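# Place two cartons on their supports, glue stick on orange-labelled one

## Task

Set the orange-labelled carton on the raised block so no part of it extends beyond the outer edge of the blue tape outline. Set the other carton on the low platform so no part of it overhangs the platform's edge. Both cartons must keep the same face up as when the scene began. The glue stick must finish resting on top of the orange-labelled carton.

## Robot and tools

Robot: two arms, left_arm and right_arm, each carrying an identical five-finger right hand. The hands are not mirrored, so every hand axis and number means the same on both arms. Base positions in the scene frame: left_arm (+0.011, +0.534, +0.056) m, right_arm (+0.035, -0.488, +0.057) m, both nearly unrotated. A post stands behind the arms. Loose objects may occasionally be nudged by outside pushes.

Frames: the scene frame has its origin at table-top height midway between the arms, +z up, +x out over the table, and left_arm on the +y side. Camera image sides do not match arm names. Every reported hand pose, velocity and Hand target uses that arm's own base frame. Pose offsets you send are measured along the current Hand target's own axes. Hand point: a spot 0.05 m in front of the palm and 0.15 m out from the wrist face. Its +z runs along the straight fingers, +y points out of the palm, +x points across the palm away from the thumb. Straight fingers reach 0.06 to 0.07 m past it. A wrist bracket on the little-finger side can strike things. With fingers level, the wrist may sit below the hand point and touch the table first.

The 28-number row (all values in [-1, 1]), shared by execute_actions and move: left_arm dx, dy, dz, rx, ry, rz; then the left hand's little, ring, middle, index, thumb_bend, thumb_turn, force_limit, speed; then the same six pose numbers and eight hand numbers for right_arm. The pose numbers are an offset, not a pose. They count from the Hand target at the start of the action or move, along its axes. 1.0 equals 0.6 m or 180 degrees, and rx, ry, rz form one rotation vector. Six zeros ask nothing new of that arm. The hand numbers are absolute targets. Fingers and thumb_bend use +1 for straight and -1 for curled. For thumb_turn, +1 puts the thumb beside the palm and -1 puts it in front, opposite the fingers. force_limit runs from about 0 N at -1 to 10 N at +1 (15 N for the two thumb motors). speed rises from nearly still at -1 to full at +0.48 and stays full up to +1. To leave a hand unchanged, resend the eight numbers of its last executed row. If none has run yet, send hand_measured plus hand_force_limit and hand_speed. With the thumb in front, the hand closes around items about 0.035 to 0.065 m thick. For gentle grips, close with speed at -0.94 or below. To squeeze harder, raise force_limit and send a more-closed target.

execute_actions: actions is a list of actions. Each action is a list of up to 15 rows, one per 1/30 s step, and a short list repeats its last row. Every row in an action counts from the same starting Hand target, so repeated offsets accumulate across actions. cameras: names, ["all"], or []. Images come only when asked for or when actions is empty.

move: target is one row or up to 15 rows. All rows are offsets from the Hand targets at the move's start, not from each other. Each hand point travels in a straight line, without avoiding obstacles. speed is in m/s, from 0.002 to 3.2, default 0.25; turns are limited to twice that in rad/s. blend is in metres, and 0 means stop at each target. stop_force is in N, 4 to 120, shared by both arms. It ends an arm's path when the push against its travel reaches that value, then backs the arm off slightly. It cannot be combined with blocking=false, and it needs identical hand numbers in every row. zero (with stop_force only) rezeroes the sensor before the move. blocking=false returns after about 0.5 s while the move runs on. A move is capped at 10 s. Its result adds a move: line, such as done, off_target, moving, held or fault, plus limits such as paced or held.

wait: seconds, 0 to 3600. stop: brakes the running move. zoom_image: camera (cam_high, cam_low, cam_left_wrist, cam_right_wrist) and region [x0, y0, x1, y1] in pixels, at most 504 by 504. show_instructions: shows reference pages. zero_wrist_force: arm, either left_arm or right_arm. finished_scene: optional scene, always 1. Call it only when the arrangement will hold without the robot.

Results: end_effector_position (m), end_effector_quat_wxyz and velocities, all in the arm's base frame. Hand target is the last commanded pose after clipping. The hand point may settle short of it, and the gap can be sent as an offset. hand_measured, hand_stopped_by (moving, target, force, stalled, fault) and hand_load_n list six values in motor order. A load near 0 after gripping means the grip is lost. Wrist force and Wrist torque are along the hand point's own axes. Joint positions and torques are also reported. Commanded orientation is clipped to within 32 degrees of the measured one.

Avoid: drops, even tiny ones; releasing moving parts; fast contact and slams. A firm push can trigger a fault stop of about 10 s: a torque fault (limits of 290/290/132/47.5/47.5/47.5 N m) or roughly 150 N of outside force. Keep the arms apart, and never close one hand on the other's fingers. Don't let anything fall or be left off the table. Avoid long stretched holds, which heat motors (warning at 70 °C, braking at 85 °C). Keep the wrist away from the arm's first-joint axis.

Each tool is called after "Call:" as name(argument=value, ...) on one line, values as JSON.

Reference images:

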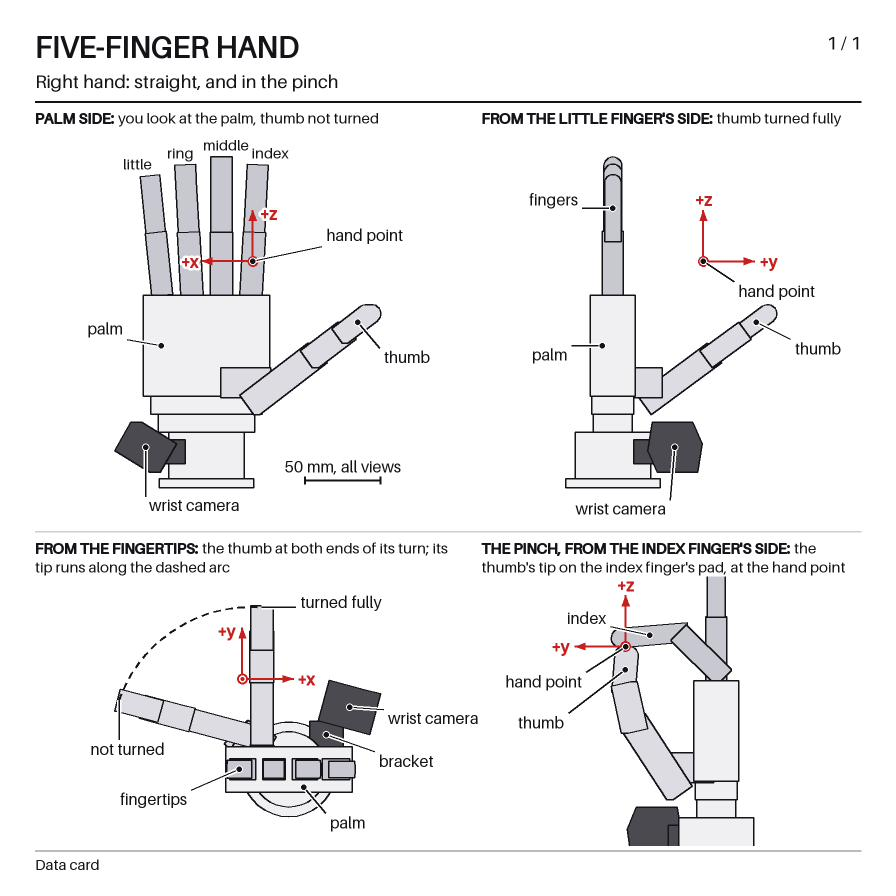

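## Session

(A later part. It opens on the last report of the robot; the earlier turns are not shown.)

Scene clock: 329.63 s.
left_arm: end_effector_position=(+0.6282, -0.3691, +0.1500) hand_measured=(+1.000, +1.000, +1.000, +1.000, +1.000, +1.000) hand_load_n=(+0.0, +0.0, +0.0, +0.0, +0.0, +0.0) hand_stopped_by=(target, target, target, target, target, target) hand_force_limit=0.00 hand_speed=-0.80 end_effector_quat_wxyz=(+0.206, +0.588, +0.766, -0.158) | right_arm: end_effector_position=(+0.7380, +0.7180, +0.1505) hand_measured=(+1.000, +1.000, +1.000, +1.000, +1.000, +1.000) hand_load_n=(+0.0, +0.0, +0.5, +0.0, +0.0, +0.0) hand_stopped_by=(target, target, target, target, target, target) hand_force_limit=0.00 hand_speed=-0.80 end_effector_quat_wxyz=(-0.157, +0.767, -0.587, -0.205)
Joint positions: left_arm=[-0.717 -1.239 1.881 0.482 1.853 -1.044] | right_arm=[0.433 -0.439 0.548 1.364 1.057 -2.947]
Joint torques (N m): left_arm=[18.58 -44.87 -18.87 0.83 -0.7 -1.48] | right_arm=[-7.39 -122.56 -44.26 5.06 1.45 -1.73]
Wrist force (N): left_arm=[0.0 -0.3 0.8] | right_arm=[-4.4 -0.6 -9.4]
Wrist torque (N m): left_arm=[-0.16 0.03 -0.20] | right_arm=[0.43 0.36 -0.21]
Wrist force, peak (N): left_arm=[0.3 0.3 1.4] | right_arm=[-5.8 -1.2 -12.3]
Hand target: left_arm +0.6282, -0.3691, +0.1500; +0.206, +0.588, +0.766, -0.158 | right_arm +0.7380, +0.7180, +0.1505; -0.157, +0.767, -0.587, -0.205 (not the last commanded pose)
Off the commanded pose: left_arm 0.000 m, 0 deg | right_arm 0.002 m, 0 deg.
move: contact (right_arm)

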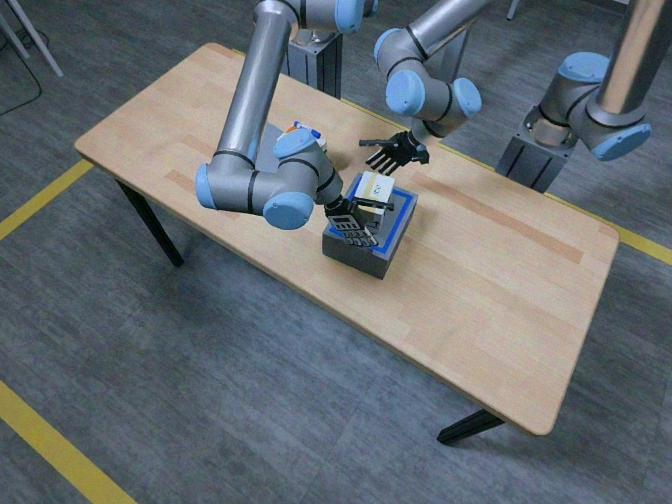

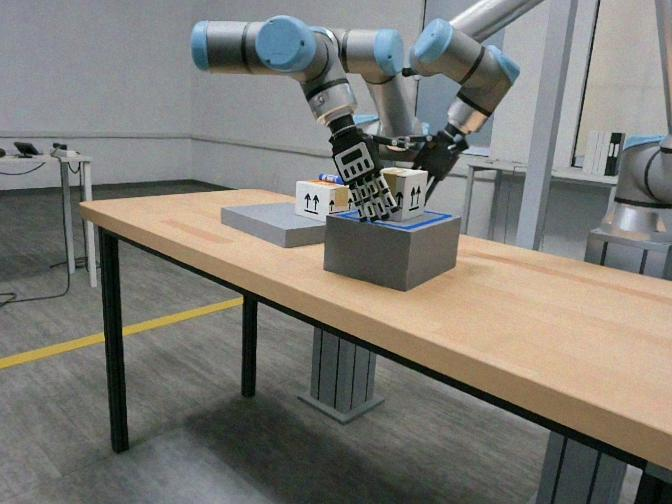

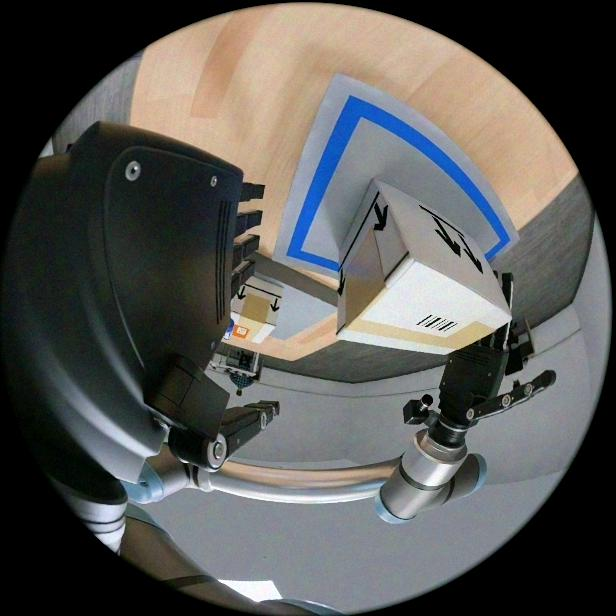

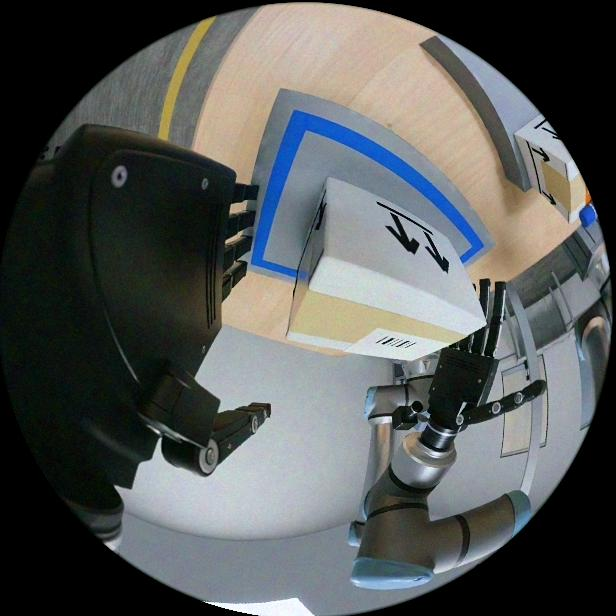

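Call:
move(target=[[-0.0067,0,-0.0115, 0,0,0, 1,1,1,1,1,1,0,-0.8, -0.0067,0,-0.0115,0,0,0,1,1,1,1,1,1,0,-0.8],[-0.0067,0.0867,-0.0115, 0,0,0, 1,1,1,1,1,1,0,-0.8, -0.0067,0.0783,-0.0115,0,0,0,1,1,1,1,1,1,0,-0.8]], speed=0.05, cameras=["all"])

Call:
zoom_image(camera="cam_high", region=[310, 120, 450, 290])

Call:
zoom_image(camera="cam_low", region=[310, 110, 500, 290])

Scene clock: 339.93 s.
left_arm: end_effector_position=(+0.6784, -0.3557, +0.1580) hand_measured=(+1.000, +1.000, +1.000, +1.000, +1.000, +1.000) hand_load_n=(+0.0, +0.0, +0.0, +0.0, +0.0, +0.0) hand_stopped_by=(target, target, target, target, target, target) hand_force_limit=0.00 hand_speed=-0.80 end_effector_quat_wxyz=(+0.206, +0.588, +0.766, -0.158) | right_arm: end_effector_position=(+0.6927, +0.7058, +0.1584) hand_measured=(+1.000, +1.000, +1.000, +1.000, +1.000, +1.000) hand_load_n=(+0.0, +0.0, +0.0, +0.0, -0.5, +0.5) hand_stopped_by=(target, target, target, target, target, target) hand_force_limit=0.00 hand_speed=-0.80 end_effector_quat_wxyz=(-0.157, +0.767, -0.587, -0.205)
Joint positions: left_arm=[-0.644 -1.184 1.787 0.54 1.884 -0.974] | right_arm=[0.442 -0.56 0.77 1.259 1.058 -2.938]
Joint torques (N m): left_arm=[23.31 -51.81 -45.41 5.34 2.67 3.4] | right_arm=[18.31 -134.68 -21.98 1.2 -0.18 2.07]
Wrist force (N): left_arm=[-0.2 0.2 0.8] | right_arm=[-0.2 -1.1 0.0]
Wrist torque (N m): left_arm=[-0.08 0.06 -0.19] | right_arm=[0.01 0.09 -0.40]
Wrist force, peak (N): left_arm=[1.0 0.0 1.1] | right_arm=[-4.6 -1.0 -10.2]
Hand target: left_arm +0.6784, -0.3556, +0.1580; +0.206, +0.588, +0.766, -0.158 | right_arm +0.6926, +0.7058, +0.1584; -0.157, +0.767, -0.587, -0.205
Off the commanded pose: left_arm 0.000 m, 0 deg | right_arm 0.000 m, 0 deg.
move: done

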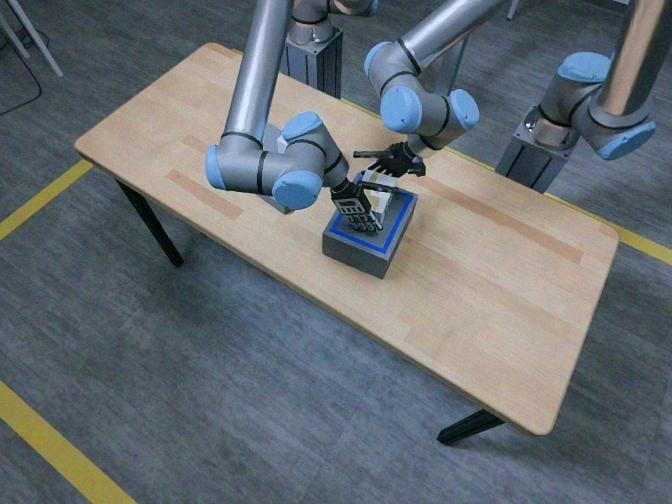

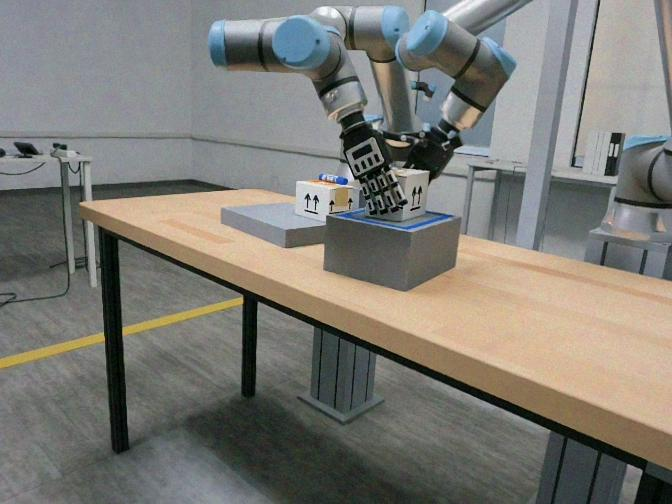

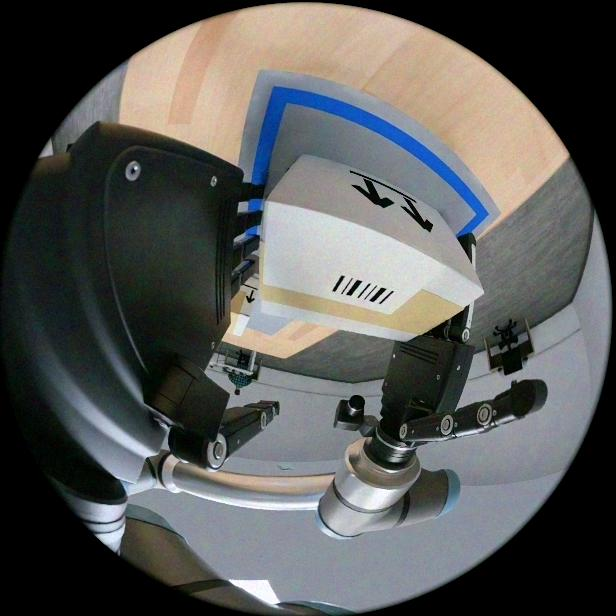

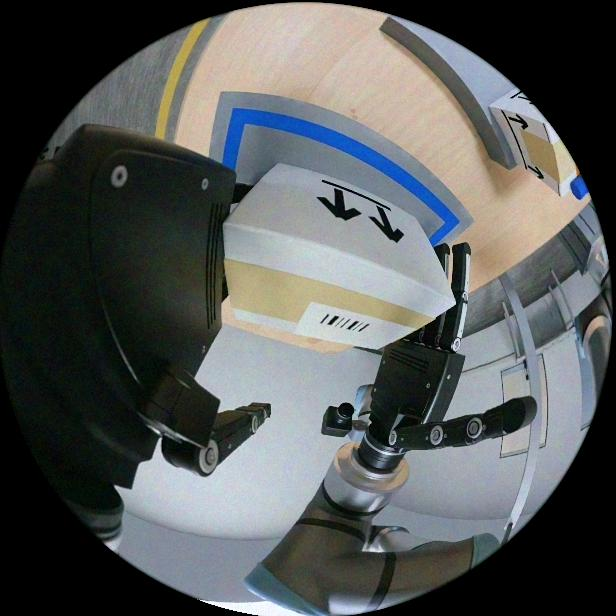

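Scaled by 2.965 from the camera's image (finer frame: 960x720).

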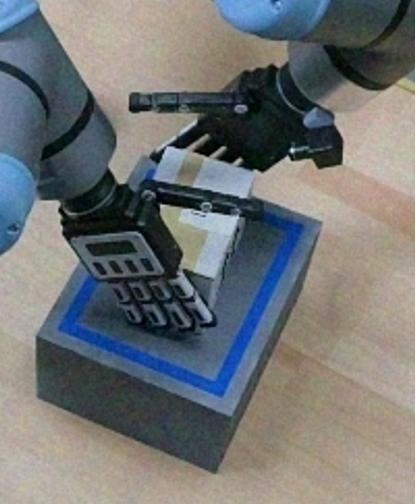

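Scaled by 2.653 from the camera's image (finer frame: 960x720).

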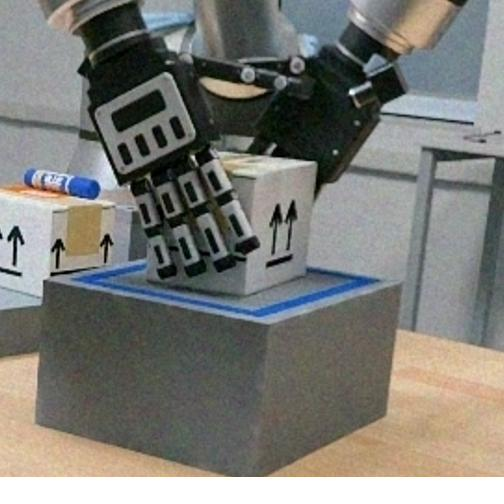

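Call:
move(target=[0,0.022,0, 0,0,0, 1,1,1,1,1,1,0,-0.8, 0,0.022,0,0,0,0,1,1,1,1,1,1,0,-0.8], speed=0.01, stop_force=10, cameras=["all"])

Scene clock: 346.50 s.
left_arm: end_effector_position=(+0.6859, -0.3536, +0.1580) hand_measured=(+1.000, +1.000, +1.000, +1.000, +1.000, +1.000) hand_load_n=(+0.0, +0.0, +0.0, +0.0, +0.0, +0.0) hand_stopped_by=(target, target, target, target, target, target) hand_force_limit=0.00 hand_speed=-0.80 end_effector_quat_wxyz=(+0.206, +0.588, +0.766, -0.158) | right_arm: end_effector_position=(+0.6850, +0.7037, +0.1584) hand_measured=(+1.000, +1.000, +1.000, +1.000, +1.000, +1.000) hand_load_n=(+0.0, +0.0, +0.0, +0.0, +0.0, +0.0) hand_stopped_by=(target, target, target, target, target, target) hand_force_limit=0.00 hand_speed=-0.80 end_effector_quat_wxyz=(-0.157, +0.767, -0.587, -0.205)
Joint positions: left_arm=[-0.633 -1.174 1.774 0.547 1.889 -0.964] | right_arm=[0.443 -0.577 0.803 1.242 1.058 -2.936]
Joint torques (N m): left_arm=[-16.5 -73.45 -25.71 -1.32 -2.52 -2.48] | right_arm=[11.58 -106.41 -44.77 8.47 -6.37 -2.11]
Wrist force (N): left_arm=[4.2 -9.1 -2.3] | right_arm=[4.1 -11.0 -2.6]
Wrist torque (N m): left_arm=[-0.19 0.03 -0.34] | right_arm=[-0.19 0.09 -0.56]
Wrist force, peak (N): left_arm=[6.0 -15.6 -3.3] | right_arm=[6.8 -16.5 -3.4]
Hand target: left_arm +0.6859, -0.3536, +0.1580; +0.205, +0.588, +0.766, -0.158 (not the last commanded pose) | right_arm +0.6850, +0.7037, +0.1584; -0.157, +0.767, -0.587, -0.205 (not the last commanded pose)
Off the commanded pose: left_arm 0.005 m, 0 deg | right_arm 0.005 m, 0 deg.
move: contact (left_arm, right_arm)

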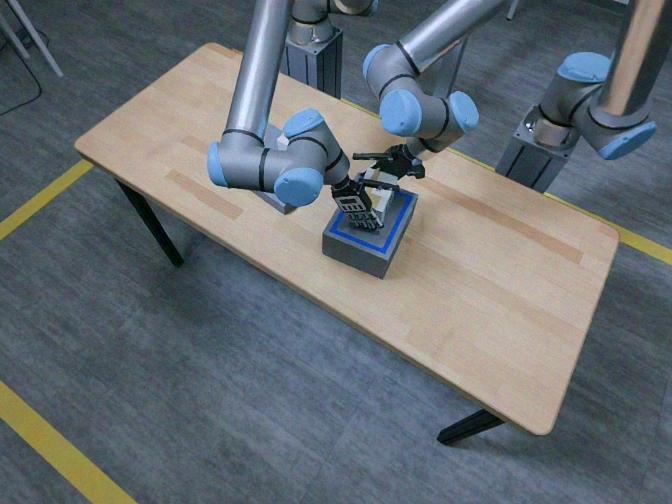

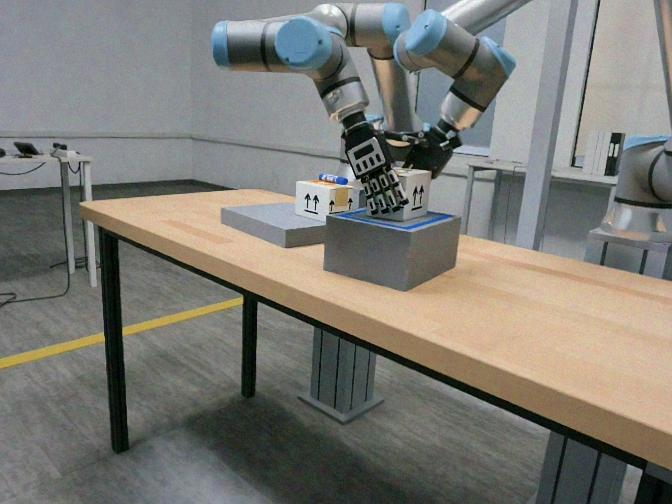

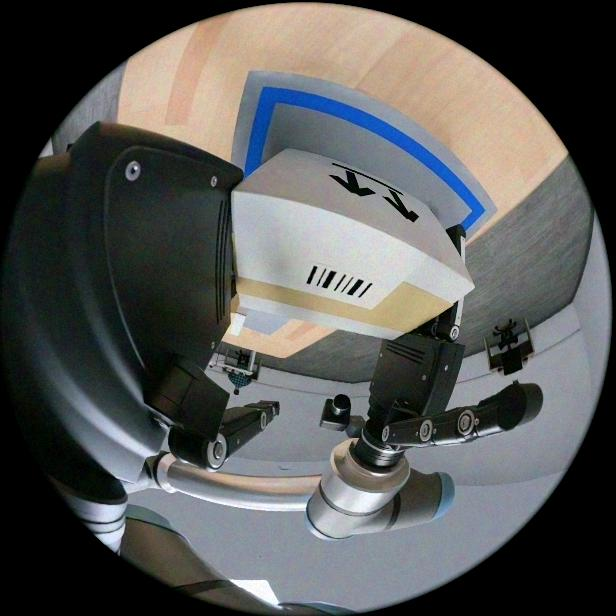

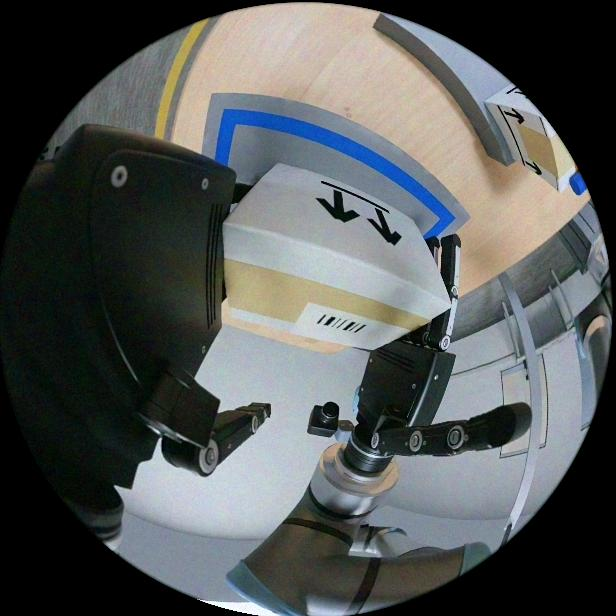

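Call:
move(target=[0,0.0016,0, 0,0,0, 1,1,1,1,1,1,0,-0.8, 0,0.0016,0,0,0,0,1,1,1,1,1,1,0,-0.8], speed=0.01)

Scene clock: 354.37 s.
left_arm: end_effector_position=(+0.6866, -0.3534, +0.1580) hand_measured=(+1.000, +1.000, +1.000, +1.000, +1.000, +1.000) hand_load_n=(+0.0, +0.0, +0.0, +0.0, -0.5, +0.0) hand_stopped_by=(target, target, target, target, target, target) hand_force_limit=0.00 hand_speed=-0.80 end_effector_quat_wxyz=(+0.205, +0.588, +0.766, -0.158) | right_arm: end_effector_position=(+0.6843, +0.7034, +0.1584) hand_measured=(+1.000, +1.000, +1.000, +1.000, +1.000, +1.000) hand_load_n=(+0.0, +0.0, +0.0, +0.0, +0.0, +0.0) hand_stopped_by=(target, target, target, target, target, target) hand_force_limit=0.00 hand_speed=-0.80 end_effector_quat_wxyz=(-0.157, +0.767, -0.587, -0.205)
Joint positions: left_arm=[-0.632 -1.173 1.772 0.548 1.889 -0.963] | right_arm=[0.443 -0.579 0.807 1.24 1.058 -2.936]
Joint torques (N m): left_arm=[28.11 -50.03 -61.63 -2.55 -1.69 3.66] | right_arm=[33.55 -128.37 -16.2 6.49 -6.33 1.39]
Wrist force (N): left_arm=[10.4 -28.3 -8.1] | right_arm=[11.8 -26.7 -5.3]
Wrist torque (N m): left_arm=[-0.26 0.23 -1.00] | right_arm=[-0.44 0.13 -0.90]
Wrist force, peak (N): left_arm=[10.4 -28.3 -8.1] | right_arm=[11.8 -26.7 -5.3]
Hand target: left_arm +0.6868, -0.3534, +0.1580; +0.205, +0.588, +0.766, -0.158 | right_arm +0.6841, +0.7035, +0.1584; -0.157, +0.767, -0.587, -0.205
Off the commanded pose: left_arm 0.000 m, 0 deg | right_arm 0.000 m, 0 deg.
move: done

Call:
move(target=[-0.0125,0,-0.02165, 0,0,0, 1,1,1,1,1,1,0,-0.8, -0.0125,0,-0.02165,0,0,0,1,1,1,1,1,1,0,-0.8], speed=0.02, cameras=["all"])

Call:
zoom_image(camera="cam_low", region=[310, 110, 500, 290])

Scene clock: 358.73 s.
left_arm: end_effector_position=(+0.6868, -0.3534, +0.1728) hand_measured=(+1.000, +1.000, +1.000, +1.000, +1.000, +1.000) hand_load_n=(+0.0, +0.0, +0.0, +0.0, +0.0, +0.0) hand_stopped_by=(target, target, target, target, target, target) hand_force_limit=0.00 hand_speed=-0.80 end_effector_quat_wxyz=(+0.205, +0.588, +0.766, -0.158) | right_arm: end_effector_position=(+0.6841, +0.7035, +0.1732) hand_measured=(+1.000, +1.000, +1.000, +1.000, +1.000, +1.000) hand_load_n=(+0.0, +0.0, +0.0, +0.0, +0.0, +0.0) hand_stopped_by=(target, target, target, target, target, target) hand_force_limit=0.00 hand_speed=-0.80 end_effector_quat_wxyz=(-0.157, +0.767, -0.587, -0.205)
Joint positions: left_arm=[-0.632 -1.186 1.761 0.573 1.889 -0.963] | right_arm=[0.443 -0.587 0.795 1.26 1.058 -2.936]
Joint torques (N m): left_arm=[26.82 -73.48 -66.8 -3.63 -5.05 2.65] | right_arm=[49.41 -132.13 -39.22 12.85 -4.48 1.53]
Wrist force (N): left_arm=[15.7 -30.7 -5.8] | right_arm=[14.7 -31.4 -6.9]
Wrist torque (N m): left_arm=[-0.42 -0.01 -0.91] | right_arm=[-0.50 0.15 -0.99]
Wrist force, peak (N): left_arm=[16.1 -32.1 -5.8] | right_arm=[15.2 -33.0 -7.5]
Hand target: left_arm +0.6868, -0.3534, +0.1730; +0.205, +0.588, +0.766, -0.158 | right_arm +0.6841, +0.7035, +0.1734; -0.157, +0.767, -0.587, -0.205
Off the commanded pose: left_arm 0.000 m, 0 deg | right_arm 0.000 m, 0 deg.
move: done

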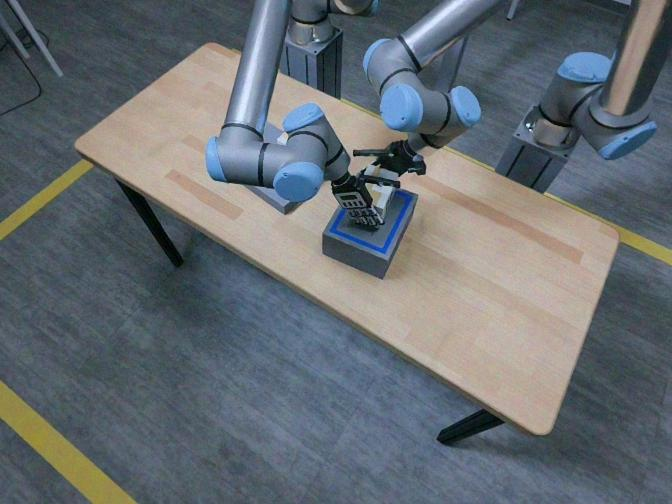

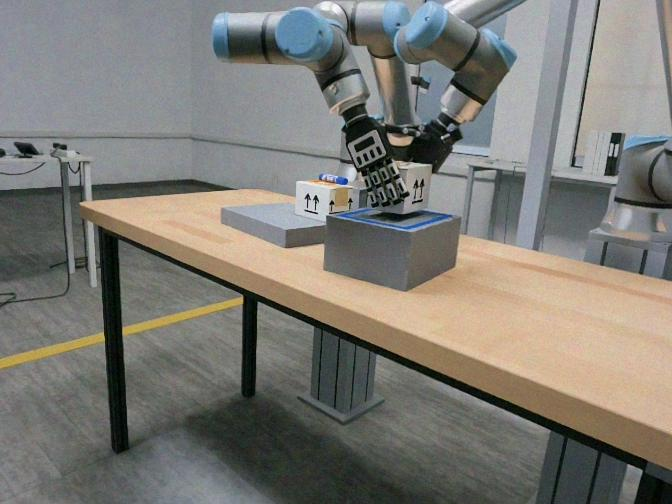

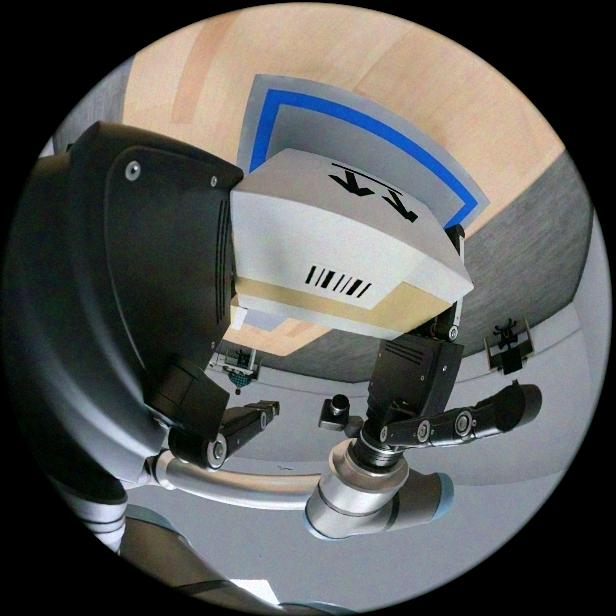

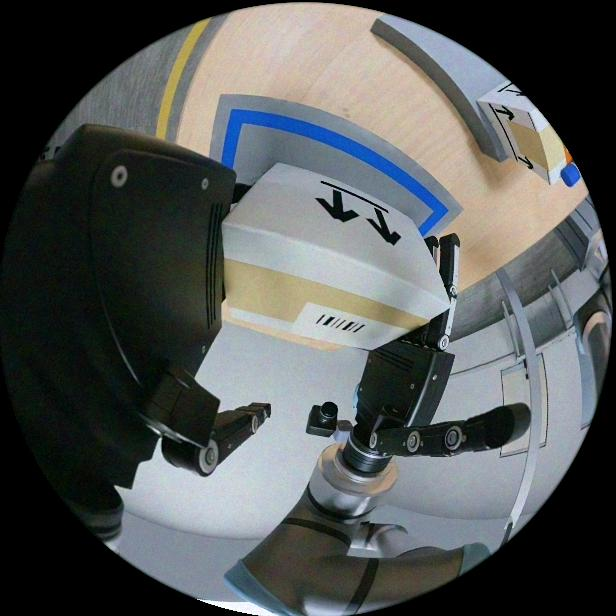

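Scaled by 2.653 from the camera's image (finer frame: 960x720).

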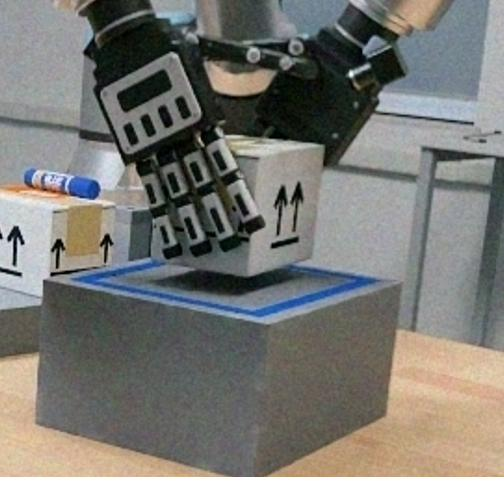

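Call:
move(target=[-0.075,0,-0.13, 0,0,0, 1,1,1,1,1,1,0,-0.8, -0.075,0,-0.13,0,0,0,1,1,1,1,1,1,0,-0.8], speed=0.05)

Scene clock: 374.63 s.
left_arm: end_effector_position=(+0.6868, -0.3533, +0.2629) hand_measured=(+1.000, +1.000, +1.000, +1.000, +1.000, +1.000) hand_load_n=(+0.0, +0.0, +0.0, +0.0, +0.0, +0.0) hand_stopped_by=(target, target, target, target, target, target) hand_force_limit=0.00 hand_speed=-0.80 end_effector_quat_wxyz=(+0.205, +0.588, +0.766, -0.158) | right_arm: end_effector_position=(+0.6840, +0.7036, +0.2633) hand_measured=(+1.000, +1.000, +1.000, +1.000, +1.000, +1.000) hand_load_n=(+0.0, +0.0, +0.0, +0.0, +0.0, +0.0) hand_stopped_by=(target, target, target, target, target, target) hand_force_limit=0.00 hand_speed=-0.80 end_effector_quat_wxyz=(-0.157, +0.767, -0.587, -0.205)
Joint positions: left_arm=[-0.632 -1.258 1.683 0.723 1.889 -0.963] | right_arm=[0.443 -0.617 0.694 1.392 1.058 -2.936]
Joint torques (N m): left_arm=[28.06 -65.99 -66.52 -3.51 -3.77 2.77] | right_arm=[52.1 -134.55 -43.04 12.57 -8.23 -1]
Wrist force (N): left_arm=[16.2 -31.5 -5.9] | right_arm=[15.3 -32.1 -6.5]
Wrist torque (N m): left_arm=[-0.42 -0.02 -0.94] | right_arm=[-0.52 0.15 -1.01]
Wrist force, peak (N): left_arm=[16.1 -32.1 -6.2] | right_arm=[15.4 -33.2 -7.5]
Hand target: left_arm +0.6868, -0.3533, +0.2631; +0.205, +0.588, +0.766, -0.158 | right_arm +0.6840, +0.7036, +0.2635; -0.157, +0.767, -0.587, -0.205
Off the commanded pose: left_arm 0.000 m, 0 deg | right_arm 0.000 m, 0 deg.
move: done

Call:
move(target=[-0.32625,-0.14078,0.18838, 0,0,0, 1,1,1,1,1,1,0,-0.8, 0.32508,0.14457,-0.1877,0,0,0,1,1,1,1,1,1,0,-0.8], speed=0.08, cameras=["all"])

Scene clock: 384.83 s.
left_arm: end_effector_position=(+0.6637, -0.5933, +0.2631) hand_measured=(+1.000, +1.000, +1.000, +1.000, +1.000, +1.000) hand_load_n=(+0.0, -0.5, +0.0, +0.0, +0.0, +0.0) hand_stopped_by=(target, target, target, target, target, target) hand_force_limit=0.00 hand_speed=-0.80 end_effector_quat_wxyz=(+0.205, +0.588, +0.766, -0.158) | right_arm: end_effector_position=(+0.6591, +0.4638, +0.2638) hand_measured=(+1.000, +1.000, +1.000, +1.000, +1.000, +1.000) hand_load_n=(+0.0, +0.0, +0.0, +0.5, +0.0, +0.0) hand_stopped_by=(target, target, target, target, target, target) hand_force_limit=0.00 hand_speed=-0.80 end_effector_quat_wxyz=(-0.157, +0.767, -0.587, -0.205)
Joint positions: left_arm=[-0.921 -1.112 1.46 0.732 1.761 -1.23] | right_arm=[0.192 -0.891 1.216 1.287 1.051 -3.225]
Joint torques (N m): left_arm=[-1.63 -60.67 -66.34 -3.69 -8.23 -2.5] | right_arm=[5.01 -113.95 -6.61 9.57 -0.88 -2.04]
Wrist force (N): left_arm=[17.0 -34.9 -6.5] | right_arm=[15.9 -35.1 -8.1]
Wrist torque (N m): left_arm=[-0.54 0.01 -0.85] | right_arm=[-0.49 0.33 -0.76]
Wrist force, peak (N): left_arm=[17.0 -34.9 -6.5] | right_arm=[15.8 -35.6 -9.4]
Hand target: left_arm +0.6637, -0.5935, +0.2631; +0.205, +0.588, +0.766, -0.158 | right_arm +0.6591, +0.4635, +0.2638; -0.157, +0.767, -0.587, -0.205
Off the commanded pose: left_arm 0.000 m, 0 deg | right_arm 0.000 m, 0 deg.
move: done

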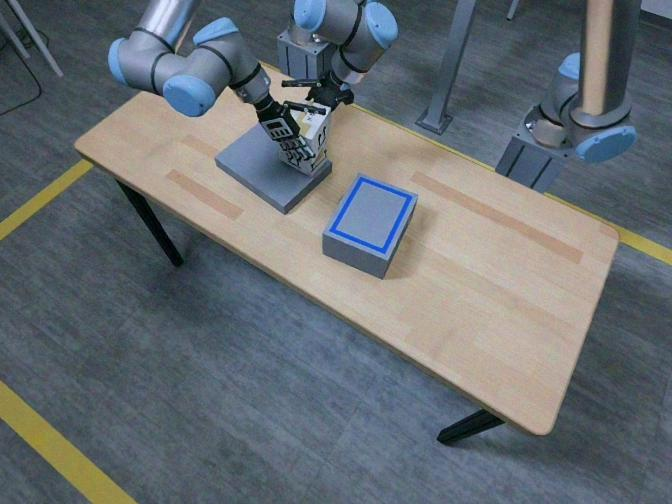

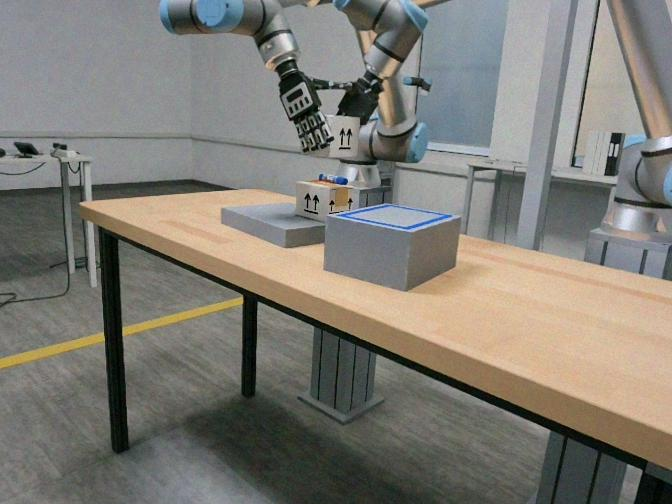

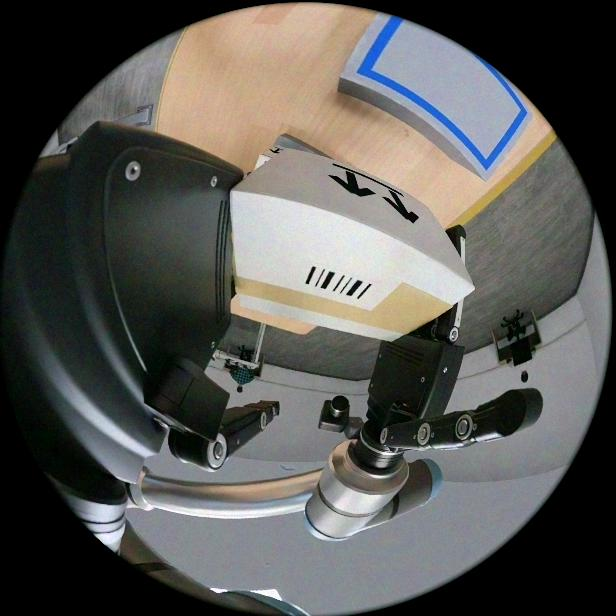

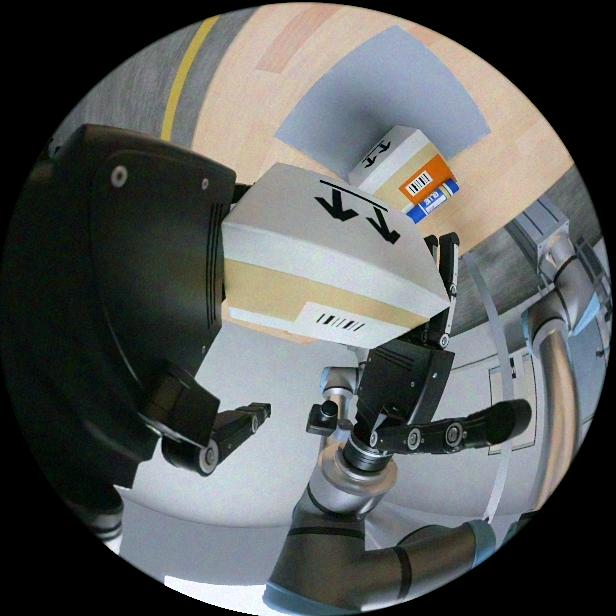

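Call:
move(target=[-0.32728,-0.14283,0.18897, 0,0,0, 1,1,1,1,1,1,0,-0.8, 0.3261,0.14662,-0.18828,0,0,0,1,1,1,1,1,1,0,-0.8], speed=0.08, cameras=["cam_high","cam_low"])

Scene clock: 392.53 s.
left_arm: end_effector_position=(+0.6397, -0.8346, +0.2631) hand_measured=(+1.000, +1.000, +1.000, +1.000, +1.000, +1.000) hand_load_n=(+0.0, +0.0, +0.0, +0.0, +0.0, +0.0) hand_stopped_by=(target, target, target, target, target, target) hand_force_limit=0.00 hand_speed=-0.80 end_effector_quat_wxyz=(+0.205, +0.588, +0.766, -0.158) end_effector_velocity=(+0.000, -0.002, +0.001) end_effector_angular_velocity=(-0.003, -0.001, +0.000) | right_arm: end_effector_position=(+0.6333, +0.2226, +0.2642) hand_measured=(+1.000, +1.000, +1.000, +1.000, +1.000, +1.000) hand_load_n=(+0.0, +0.0, +0.0, +0.0, +0.0, +0.0) hand_stopped_by=(target, target, target, target, target, target) hand_force_limit=0.00 hand_speed=-0.80 end_effector_quat_wxyz=(-0.157, +0.767, -0.587, -0.205)
Joint positions: left_arm=[-1.11 -0.849 1.029 0.875 1.67 -1.398] | right_arm=[-0.124 -1.023 1.472 1.335 1.091 -3.583]
Joint velocities: left_arm=[-0.001 0.001 -0.005 0 0 -0.001] | right_arm=[within noise]
Joint torques (N m): left_arm=[8.46 -82.7 -63.62 -2.61 -9.27 -1.91] | right_arm=[-5.01 -101.01 -4.25 14.91 2.58 -2.03]
Wrist force (N): left_arm=[16.5 -34.3 -7.3] | right_arm=[15.7 -35.9 -8.6]
Wrist torque (N m): left_arm=[-0.58 0.01 -0.86] | right_arm=[-0.61 0.15 -0.74]
Wrist force, peak (N): left_arm=[18.0 -35.9 -8.0] | right_arm=[16.3 -37.1 -8.9]
Hand target: left_arm +0.6397, -0.8347, +0.2631; +0.205, +0.588, +0.766, -0.158 | right_arm +0.6332, +0.2225, +0.2642; -0.157, +0.767, -0.587, -0.205
Off the commanded pose: left_arm 0.000 m, 0 deg | right_arm 0.000 m, 0 deg.
move: done

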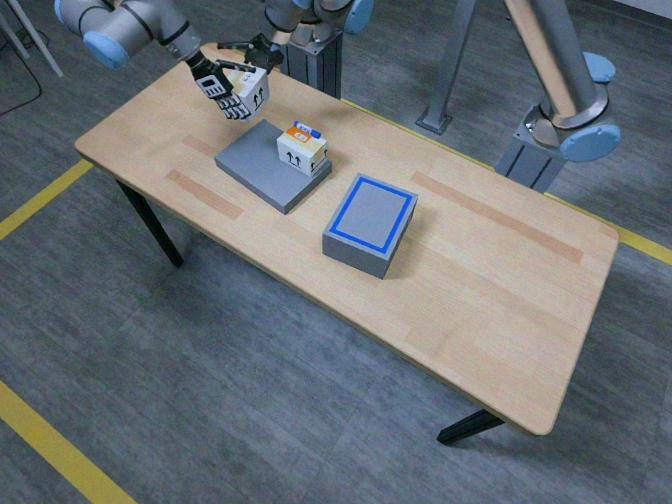

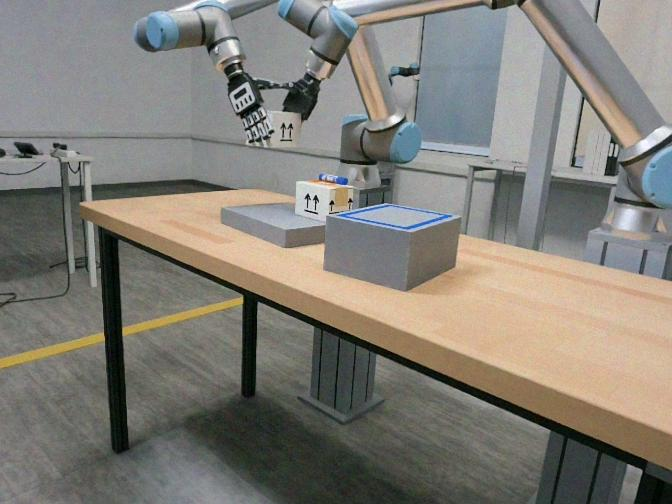

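Call:
move(target=[[0.0022,-0.00242,-0.00127,0.01389,0,0.02406,1,1,1,1,1,1,0,-0.8,0.0022,-0.00242,-0.00127,0.01389,0,0.02406,1,1,1,1,1,1,0,-0.8],[0.00462,-0.00443,-0.00267,0.02778,0,0.04811,1,1,1,1,1,1,0,-0.8,0.00462,-0.00443,-0.00267,0.02778,0,0.04811,1,1,1,1,1,1,0,-0.8],[0.00717,-0.00642,-0.00415,0.04167,0,0.07217,1,1,1,1,1,1,0,-0.8,0.00717,-0.00642,-0.00415,0.04167,0,0.07217,1,1,1,1,1,1,0,-0.8],[0.00978,-0.00802,-0.00565,0.05556,0,0.09623,1,1,1,1,1,1,0,-0.8,0.00978,-0.00802,-0.00565,0.05556,0,0.09623,1,1,1,1,1,1,0,-0.8]], speed=0.05, blend=0.01, cameras=["all"])

Call:
zoom_image(camera="cam_high", region=[170, 30, 350, 220])

Scene clock: 412.20 s.
left_arm: end_effector_position=(+0.6333, -0.8294, +0.2631) hand_measured=(+1.000, +1.000, +1.000, +1.000, +1.000, +1.000) hand_load_n=(+0.0, +0.0, +0.0, +0.0, +0.0, +0.0) hand_stopped_by=(target, target, target, target, target, target) hand_force_limit=0.00 hand_speed=-0.80 end_effector_quat_wxyz=(+0.175, +0.712, +0.653, -0.191) | right_arm: end_effector_position=(+0.6396, +0.2172, +0.2642) hand_measured=(+1.000, +1.000, +1.000, +1.000, +1.000, +1.000) hand_load_n=(+0.0, +0.0, +0.0, +0.0, +0.0, +0.0) hand_stopped_by=(target, target, target, target, target, target) hand_force_limit=0.00 hand_speed=-0.80 end_effector_quat_wxyz=(-0.191, +0.654, -0.711, -0.174)
Joint positions: left_arm=[-1.045 -0.826 1.004 0.952 1.862 -1.024] | right_arm=[-0.179 -1.108 1.57 1.162 1.051 -3.251]
Joint torques (N m): left_arm=[34.73 -78.66 -64.35 -3.31 -1.68 4.07] | right_arm=[-0.65 -93.84 -5.75 8.11 -8.13 1.69]
Wrist force (N): left_arm=[14.7 -29.4 -5.6] | right_arm=[13.7 -30.5 -7.6]
Wrist torque (N m): left_arm=[-0.54 -0.08 -0.86] | right_arm=[-0.47 0.17 -0.99]
Wrist force, peak (N): left_arm=[17.9 -35.9 -5.9] | right_arm=[16.5 -37.2 -9.0]
Hand target: left_arm +0.6333, -0.8294, +0.2631; +0.175, +0.712, +0.653, -0.191 | right_arm +0.6396, +0.2172, +0.2642; -0.191, +0.654, -0.711, -0.174
Off the commanded pose: left_arm 0.000 m, 0 deg | right_arm 0.000 m, 0 deg.
move: done

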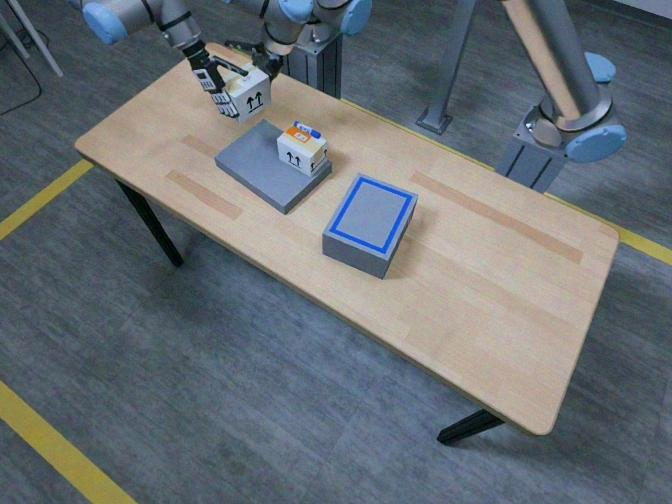

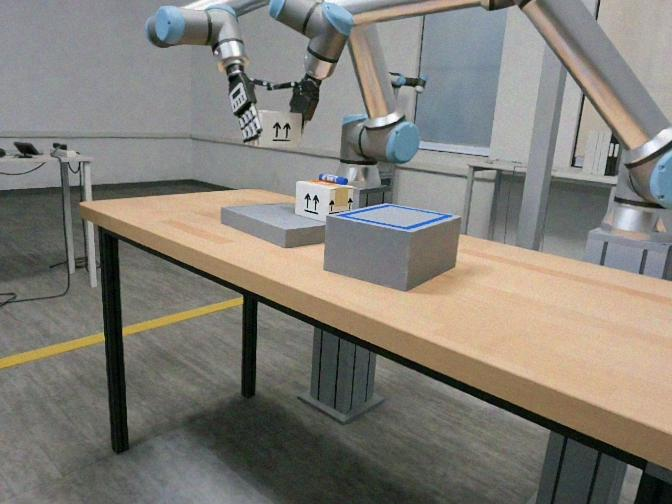

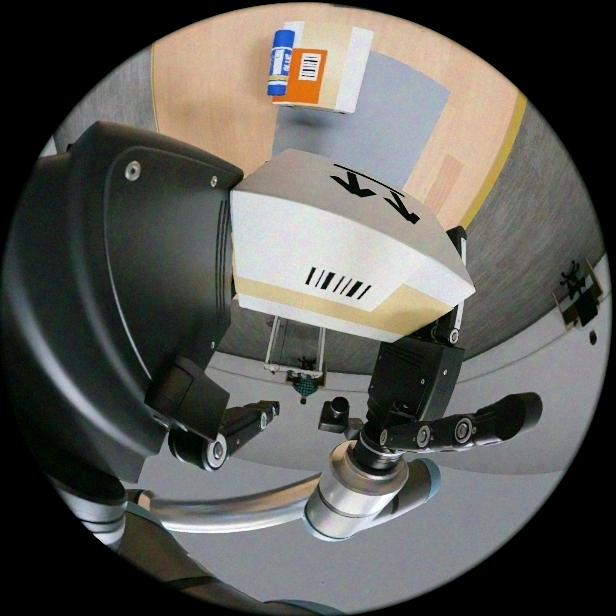

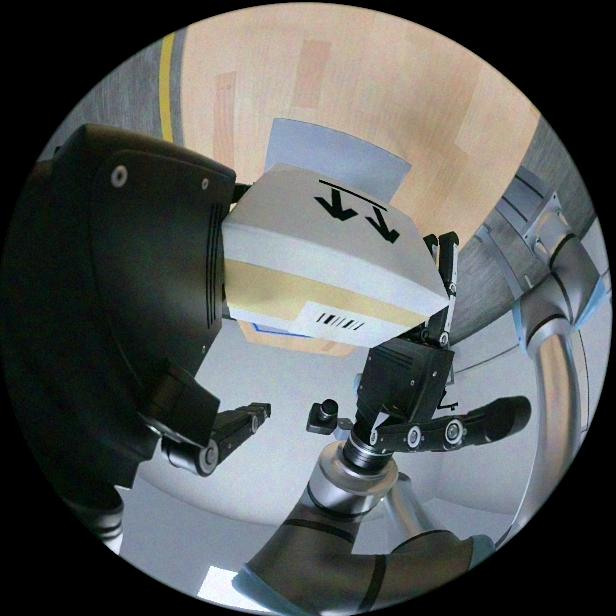

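Scaled by 2.653 from the camera's image (finer frame: 960x720).

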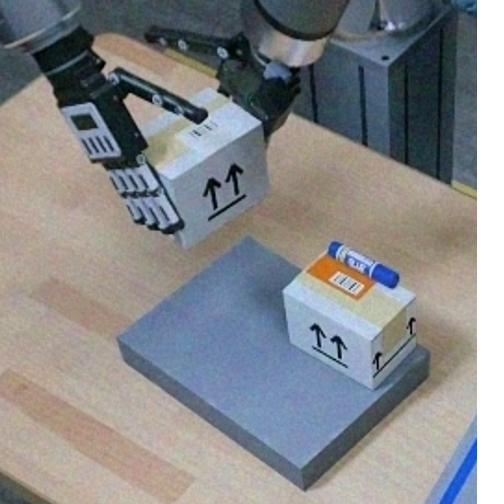

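Call:
zoom_image(camera="cam_high", region=[200, 40, 300, 140])

Call:
zoom_image(camera="cam_low", region=[210, 60, 370, 220])

Scaled by 5.040 from the camera's image (finer frame: 960x720).

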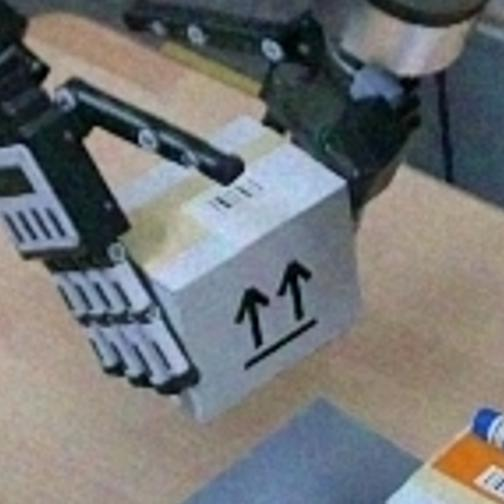

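Scaled by 3.150 from the camera's image (finer frame: 960x720).

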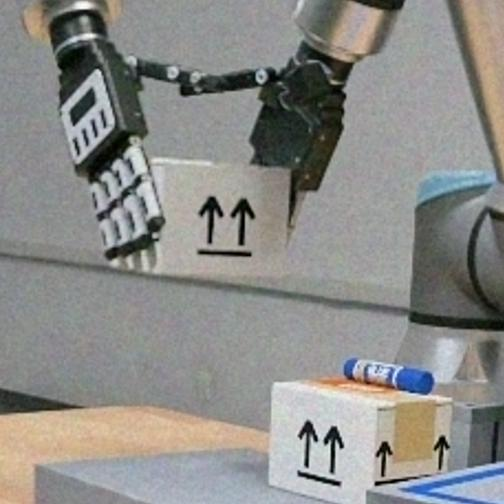

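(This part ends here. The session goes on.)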